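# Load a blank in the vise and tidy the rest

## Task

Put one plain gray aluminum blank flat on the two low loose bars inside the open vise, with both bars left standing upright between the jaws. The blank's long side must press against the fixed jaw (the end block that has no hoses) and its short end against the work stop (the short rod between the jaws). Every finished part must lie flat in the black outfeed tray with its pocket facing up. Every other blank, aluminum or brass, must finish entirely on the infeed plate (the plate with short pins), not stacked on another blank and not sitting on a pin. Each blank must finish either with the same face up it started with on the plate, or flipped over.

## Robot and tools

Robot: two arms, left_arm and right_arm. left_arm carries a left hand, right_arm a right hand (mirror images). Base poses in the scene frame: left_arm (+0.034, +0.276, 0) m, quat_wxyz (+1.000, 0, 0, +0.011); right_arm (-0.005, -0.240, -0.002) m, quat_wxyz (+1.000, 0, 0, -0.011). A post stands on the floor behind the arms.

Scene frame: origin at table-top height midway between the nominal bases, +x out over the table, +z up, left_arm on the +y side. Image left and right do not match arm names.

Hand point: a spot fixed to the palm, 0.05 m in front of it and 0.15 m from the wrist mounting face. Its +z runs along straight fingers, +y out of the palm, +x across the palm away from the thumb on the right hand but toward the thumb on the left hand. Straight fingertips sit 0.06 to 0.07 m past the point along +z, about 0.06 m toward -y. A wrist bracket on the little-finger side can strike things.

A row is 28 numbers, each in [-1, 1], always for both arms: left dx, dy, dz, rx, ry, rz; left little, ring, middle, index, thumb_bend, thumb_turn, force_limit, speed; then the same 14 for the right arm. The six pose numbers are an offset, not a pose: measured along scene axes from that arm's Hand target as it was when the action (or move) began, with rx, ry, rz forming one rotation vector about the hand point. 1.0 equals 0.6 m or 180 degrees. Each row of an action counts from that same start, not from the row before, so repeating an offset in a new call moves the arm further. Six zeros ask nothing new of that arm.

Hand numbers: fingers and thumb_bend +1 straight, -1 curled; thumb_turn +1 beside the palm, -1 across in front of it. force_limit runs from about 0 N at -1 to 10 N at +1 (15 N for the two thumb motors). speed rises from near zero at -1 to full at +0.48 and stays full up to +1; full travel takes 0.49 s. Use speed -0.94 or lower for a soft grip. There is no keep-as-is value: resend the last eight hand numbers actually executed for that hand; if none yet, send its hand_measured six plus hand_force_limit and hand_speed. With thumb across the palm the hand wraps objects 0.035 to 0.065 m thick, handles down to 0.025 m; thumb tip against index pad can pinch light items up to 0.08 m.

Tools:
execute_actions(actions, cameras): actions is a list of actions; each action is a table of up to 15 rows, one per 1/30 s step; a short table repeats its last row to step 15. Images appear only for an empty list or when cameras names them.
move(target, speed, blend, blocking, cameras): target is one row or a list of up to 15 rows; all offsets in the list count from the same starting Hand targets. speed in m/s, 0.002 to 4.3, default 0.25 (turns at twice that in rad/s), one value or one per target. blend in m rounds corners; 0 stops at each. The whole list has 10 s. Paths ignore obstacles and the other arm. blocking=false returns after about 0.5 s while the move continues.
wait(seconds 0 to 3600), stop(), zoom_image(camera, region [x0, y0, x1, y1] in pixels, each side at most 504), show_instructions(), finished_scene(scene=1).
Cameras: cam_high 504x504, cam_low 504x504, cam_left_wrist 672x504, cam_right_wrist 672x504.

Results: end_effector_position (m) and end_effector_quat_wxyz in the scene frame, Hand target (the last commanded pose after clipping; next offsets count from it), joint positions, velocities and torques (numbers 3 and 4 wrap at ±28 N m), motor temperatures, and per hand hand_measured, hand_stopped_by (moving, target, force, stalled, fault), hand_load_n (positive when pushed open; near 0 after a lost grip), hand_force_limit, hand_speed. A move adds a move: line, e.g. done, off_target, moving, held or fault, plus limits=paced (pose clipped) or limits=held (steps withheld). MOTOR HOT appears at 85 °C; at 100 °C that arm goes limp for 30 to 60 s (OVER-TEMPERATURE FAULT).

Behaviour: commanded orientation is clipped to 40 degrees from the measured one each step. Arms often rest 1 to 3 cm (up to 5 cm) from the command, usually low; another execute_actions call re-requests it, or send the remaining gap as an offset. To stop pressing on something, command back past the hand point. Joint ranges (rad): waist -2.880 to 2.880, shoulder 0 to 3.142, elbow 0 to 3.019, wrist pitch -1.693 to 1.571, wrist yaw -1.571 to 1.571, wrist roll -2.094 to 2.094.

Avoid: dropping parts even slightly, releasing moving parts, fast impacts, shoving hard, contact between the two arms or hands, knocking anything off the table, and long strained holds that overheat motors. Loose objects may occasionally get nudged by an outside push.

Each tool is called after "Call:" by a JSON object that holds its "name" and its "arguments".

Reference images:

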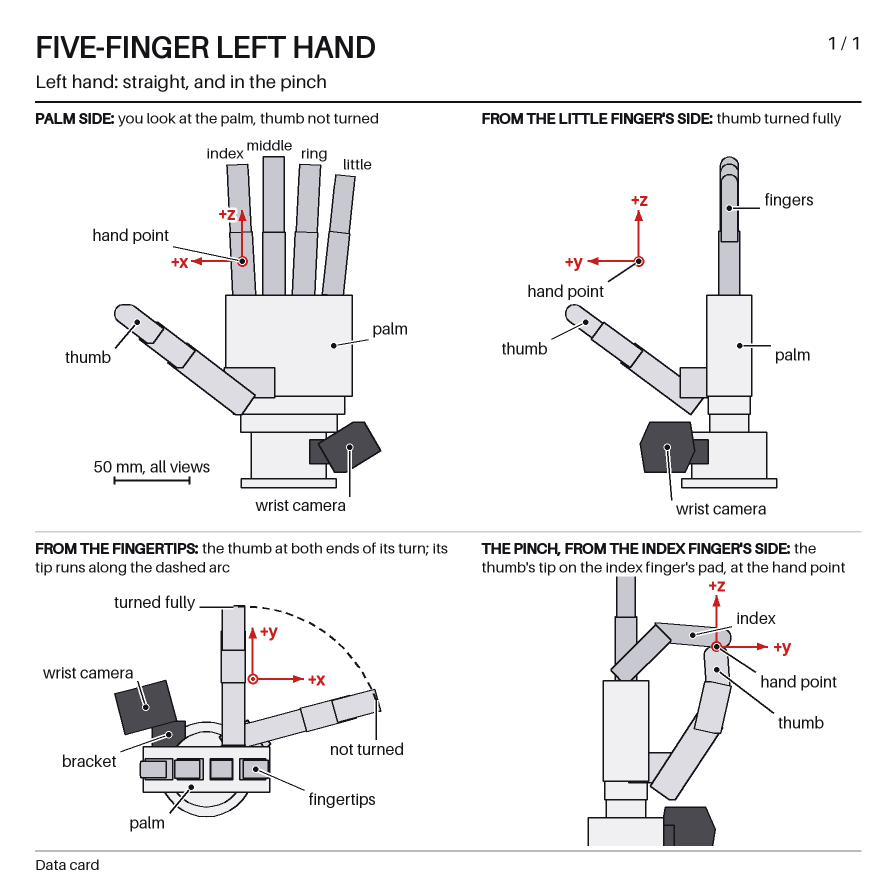

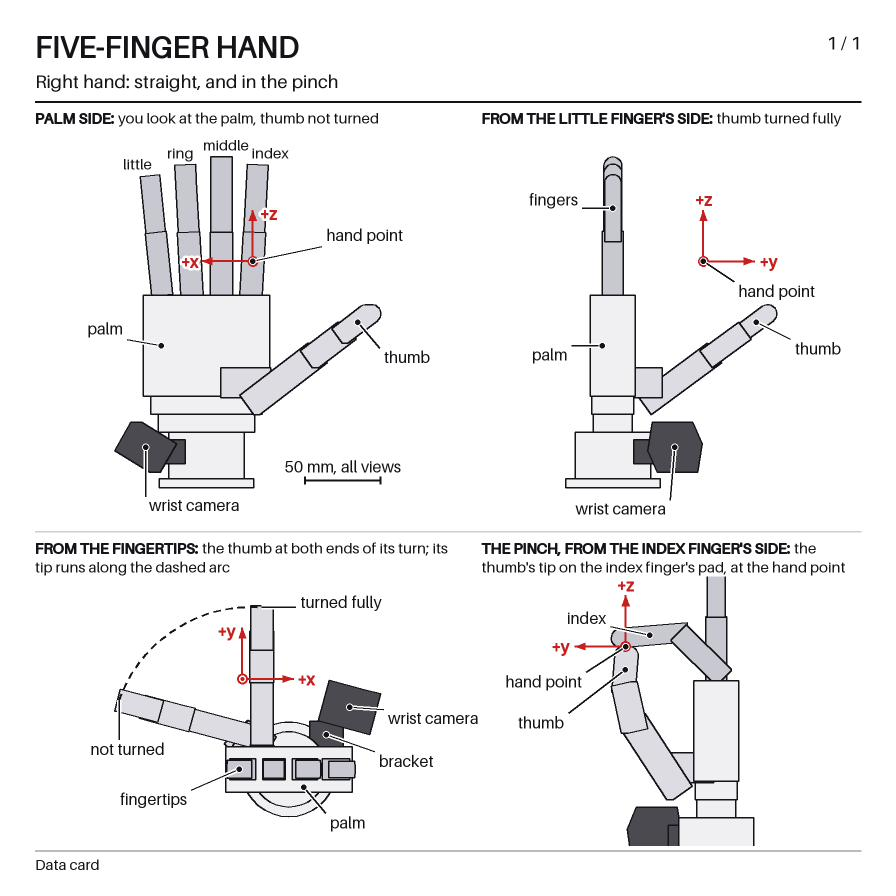

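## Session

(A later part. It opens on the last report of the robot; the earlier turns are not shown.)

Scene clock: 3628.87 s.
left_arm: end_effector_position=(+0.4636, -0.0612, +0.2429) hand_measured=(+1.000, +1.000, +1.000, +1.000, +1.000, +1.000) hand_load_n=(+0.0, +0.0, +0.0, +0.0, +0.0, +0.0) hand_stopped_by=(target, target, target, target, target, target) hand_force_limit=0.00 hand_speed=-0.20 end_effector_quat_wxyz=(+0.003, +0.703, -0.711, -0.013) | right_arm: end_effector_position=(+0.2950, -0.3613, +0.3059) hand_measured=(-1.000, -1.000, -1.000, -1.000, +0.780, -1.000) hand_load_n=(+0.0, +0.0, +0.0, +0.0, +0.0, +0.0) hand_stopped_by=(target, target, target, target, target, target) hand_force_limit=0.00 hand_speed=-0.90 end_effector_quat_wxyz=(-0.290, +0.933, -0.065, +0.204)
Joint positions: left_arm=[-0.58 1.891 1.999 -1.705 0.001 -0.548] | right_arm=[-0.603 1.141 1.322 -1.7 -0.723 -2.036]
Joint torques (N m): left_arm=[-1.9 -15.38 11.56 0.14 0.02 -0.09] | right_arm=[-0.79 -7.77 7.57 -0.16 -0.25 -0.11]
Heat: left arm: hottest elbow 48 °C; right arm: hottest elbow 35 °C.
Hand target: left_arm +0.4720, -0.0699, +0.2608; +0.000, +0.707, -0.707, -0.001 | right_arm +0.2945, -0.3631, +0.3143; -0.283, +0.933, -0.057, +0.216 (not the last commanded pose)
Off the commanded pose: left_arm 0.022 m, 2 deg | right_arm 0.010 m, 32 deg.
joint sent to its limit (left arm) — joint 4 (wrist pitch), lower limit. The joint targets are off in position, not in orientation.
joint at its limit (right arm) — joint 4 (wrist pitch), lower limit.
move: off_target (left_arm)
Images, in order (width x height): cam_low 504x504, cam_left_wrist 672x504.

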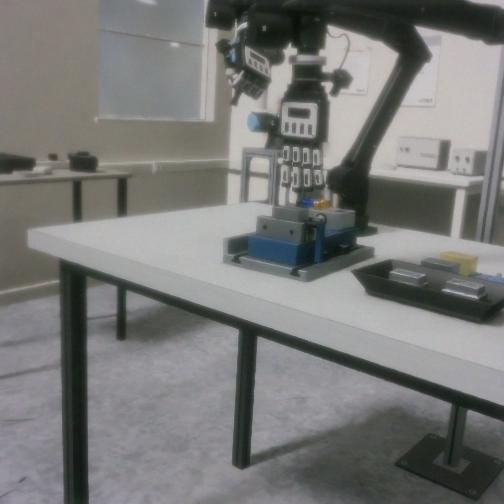

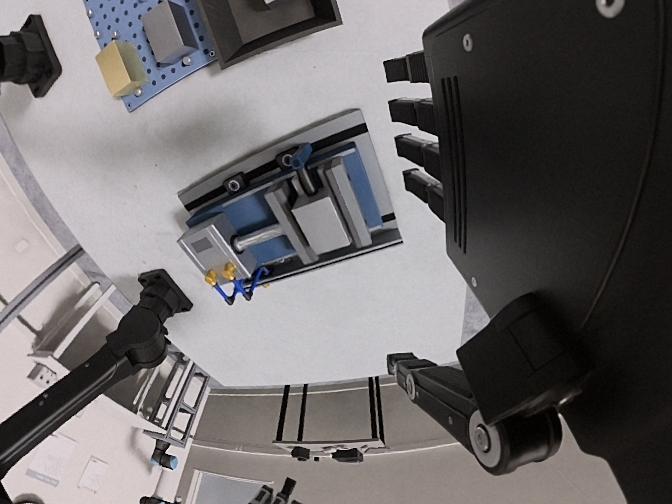

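Call:
{"name": "move", "arguments": {"target": [-0.08,0.25,0.05,0,0,0,1,1,1,1,1,1,0,-0.2,0,0,0,0,0,0,-1,-1,-1,-1,0.78,-1,0.0,-0.9], "speed": 0.12, "cameras": ["all"]}}

Call:
{"name": "zoom_image", "arguments": {"camera": "cam_high", "region": [190, 240, 280, 330]}}

Call:
{"name": "zoom_image", "arguments": {"camera": "cam_high", "region": [190, 140, 340, 240]}}

Call:
{"name": "zoom_image", "arguments": {"camera": "cam_low", "region": [215, 190, 504, 340]}}

Scene clock: 3670.17 s.
left_arm: end_effector_position=(+0.4265, +0.0778, +0.2785) hand_measured=(+1.000, +1.000, +1.000, +1.000, +1.000, +1.000) hand_load_n=(+0.0, +0.0, +0.0, +0.0, +0.0, +0.0) hand_stopped_by=(target, target, target, target, target, target) hand_force_limit=0.00 hand_speed=-0.20 end_effector_quat_wxyz=(+0.005, +0.711, -0.703, -0.014) | right_arm: end_effector_position=(+0.2950, -0.3613, +0.3059) hand_measured=(-1.000, -1.000, -1.000, -1.000, +0.780, -1.000) hand_load_n=(+0.0, +0.0, +0.0, +0.0, +0.0, +0.0) hand_stopped_by=(target, target, target, target, target, target) hand_force_limit=0.00 hand_speed=-0.90 end_effector_quat_wxyz=(-0.290, +0.933, -0.065, +0.204)
Joint positions: left_arm=[-0.375 1.624 1.729 -1.705 -0.002 -0.366] | right_arm=[-0.603 1.141 1.322 -1.7 -0.723 -2.036]
Joint torques (N m): left_arm=[-0.56 -13.8 7.79 0.17 -0.04 0.13] | right_arm=[-0.79 -7.18 7.58 -0.24 -0.28 -0.09]
Heat: left arm: hottest elbow 48 °C; right arm: hottest elbow 35 °C.
Hand target: left_arm +0.4240, +0.0801, +0.2908; +0.000, +0.707, -0.707, -0.001 | right_arm +0.2945, -0.3631, +0.3143; -0.283, +0.933, -0.057, +0.216
Off the commanded pose: left_arm 0.013 m, 2 deg | right_arm 0.009 m, 2 deg.
joint at its limit (left arm) — joint 4 (wrist pitch), lower limit.
joint at its limit (right arm) — joint 4 (wrist pitch), lower limit.
move: off_target (left_arm)

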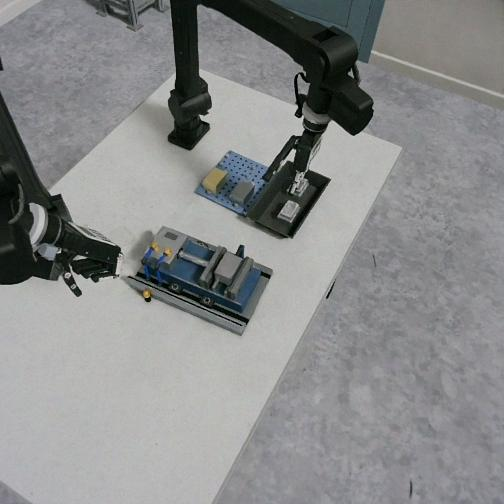

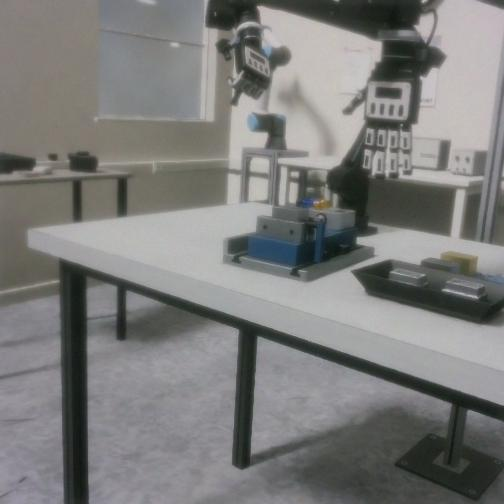

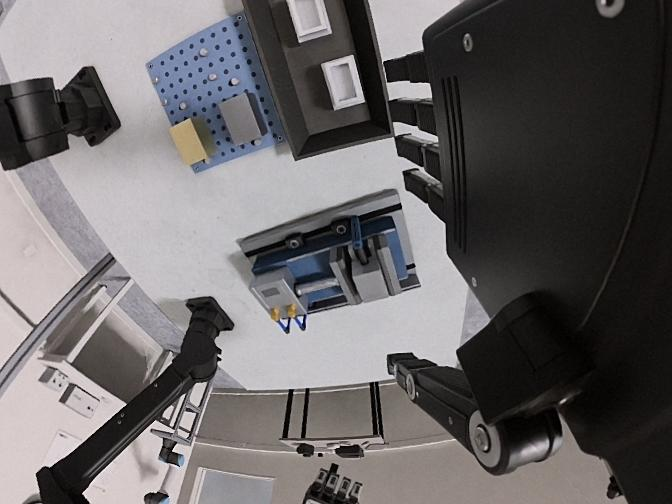

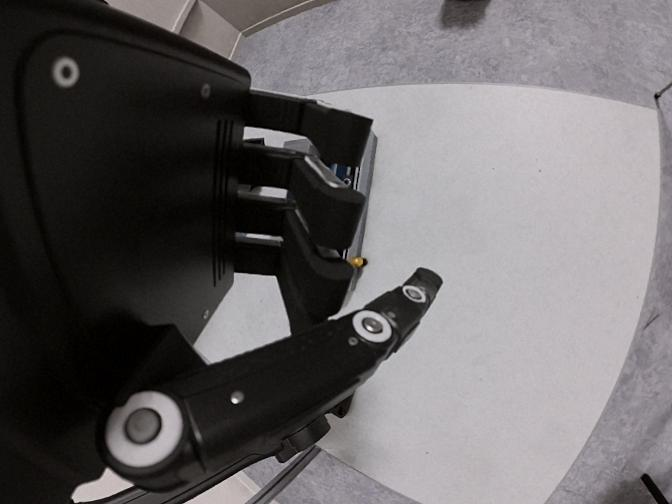

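Scaled by 5.600 from the camera's image (finer frame: 720x720).

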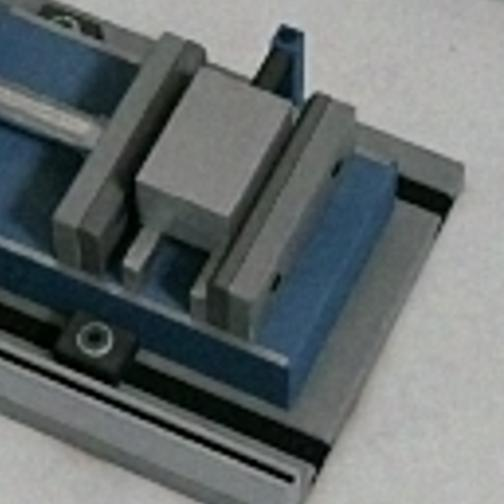

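Scaled by 3.360 from the camera's image (finer frame: 720x720).

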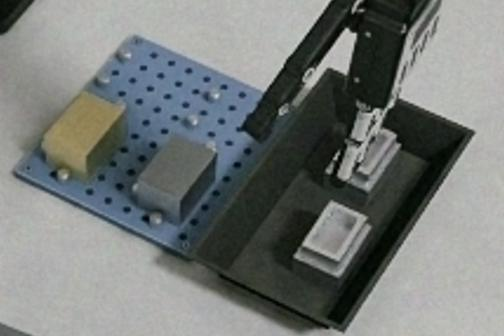

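Scaled by 1.744 from the camera's image (finer frame: 720x720).

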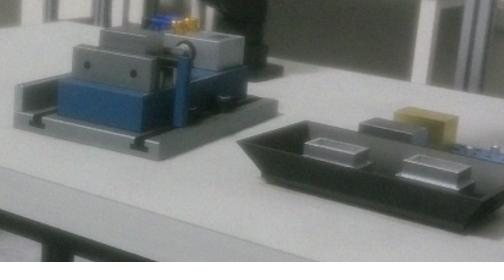

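Call:
{"name": "finished_scene", "arguments": {}}

The scene is finished: the task was done.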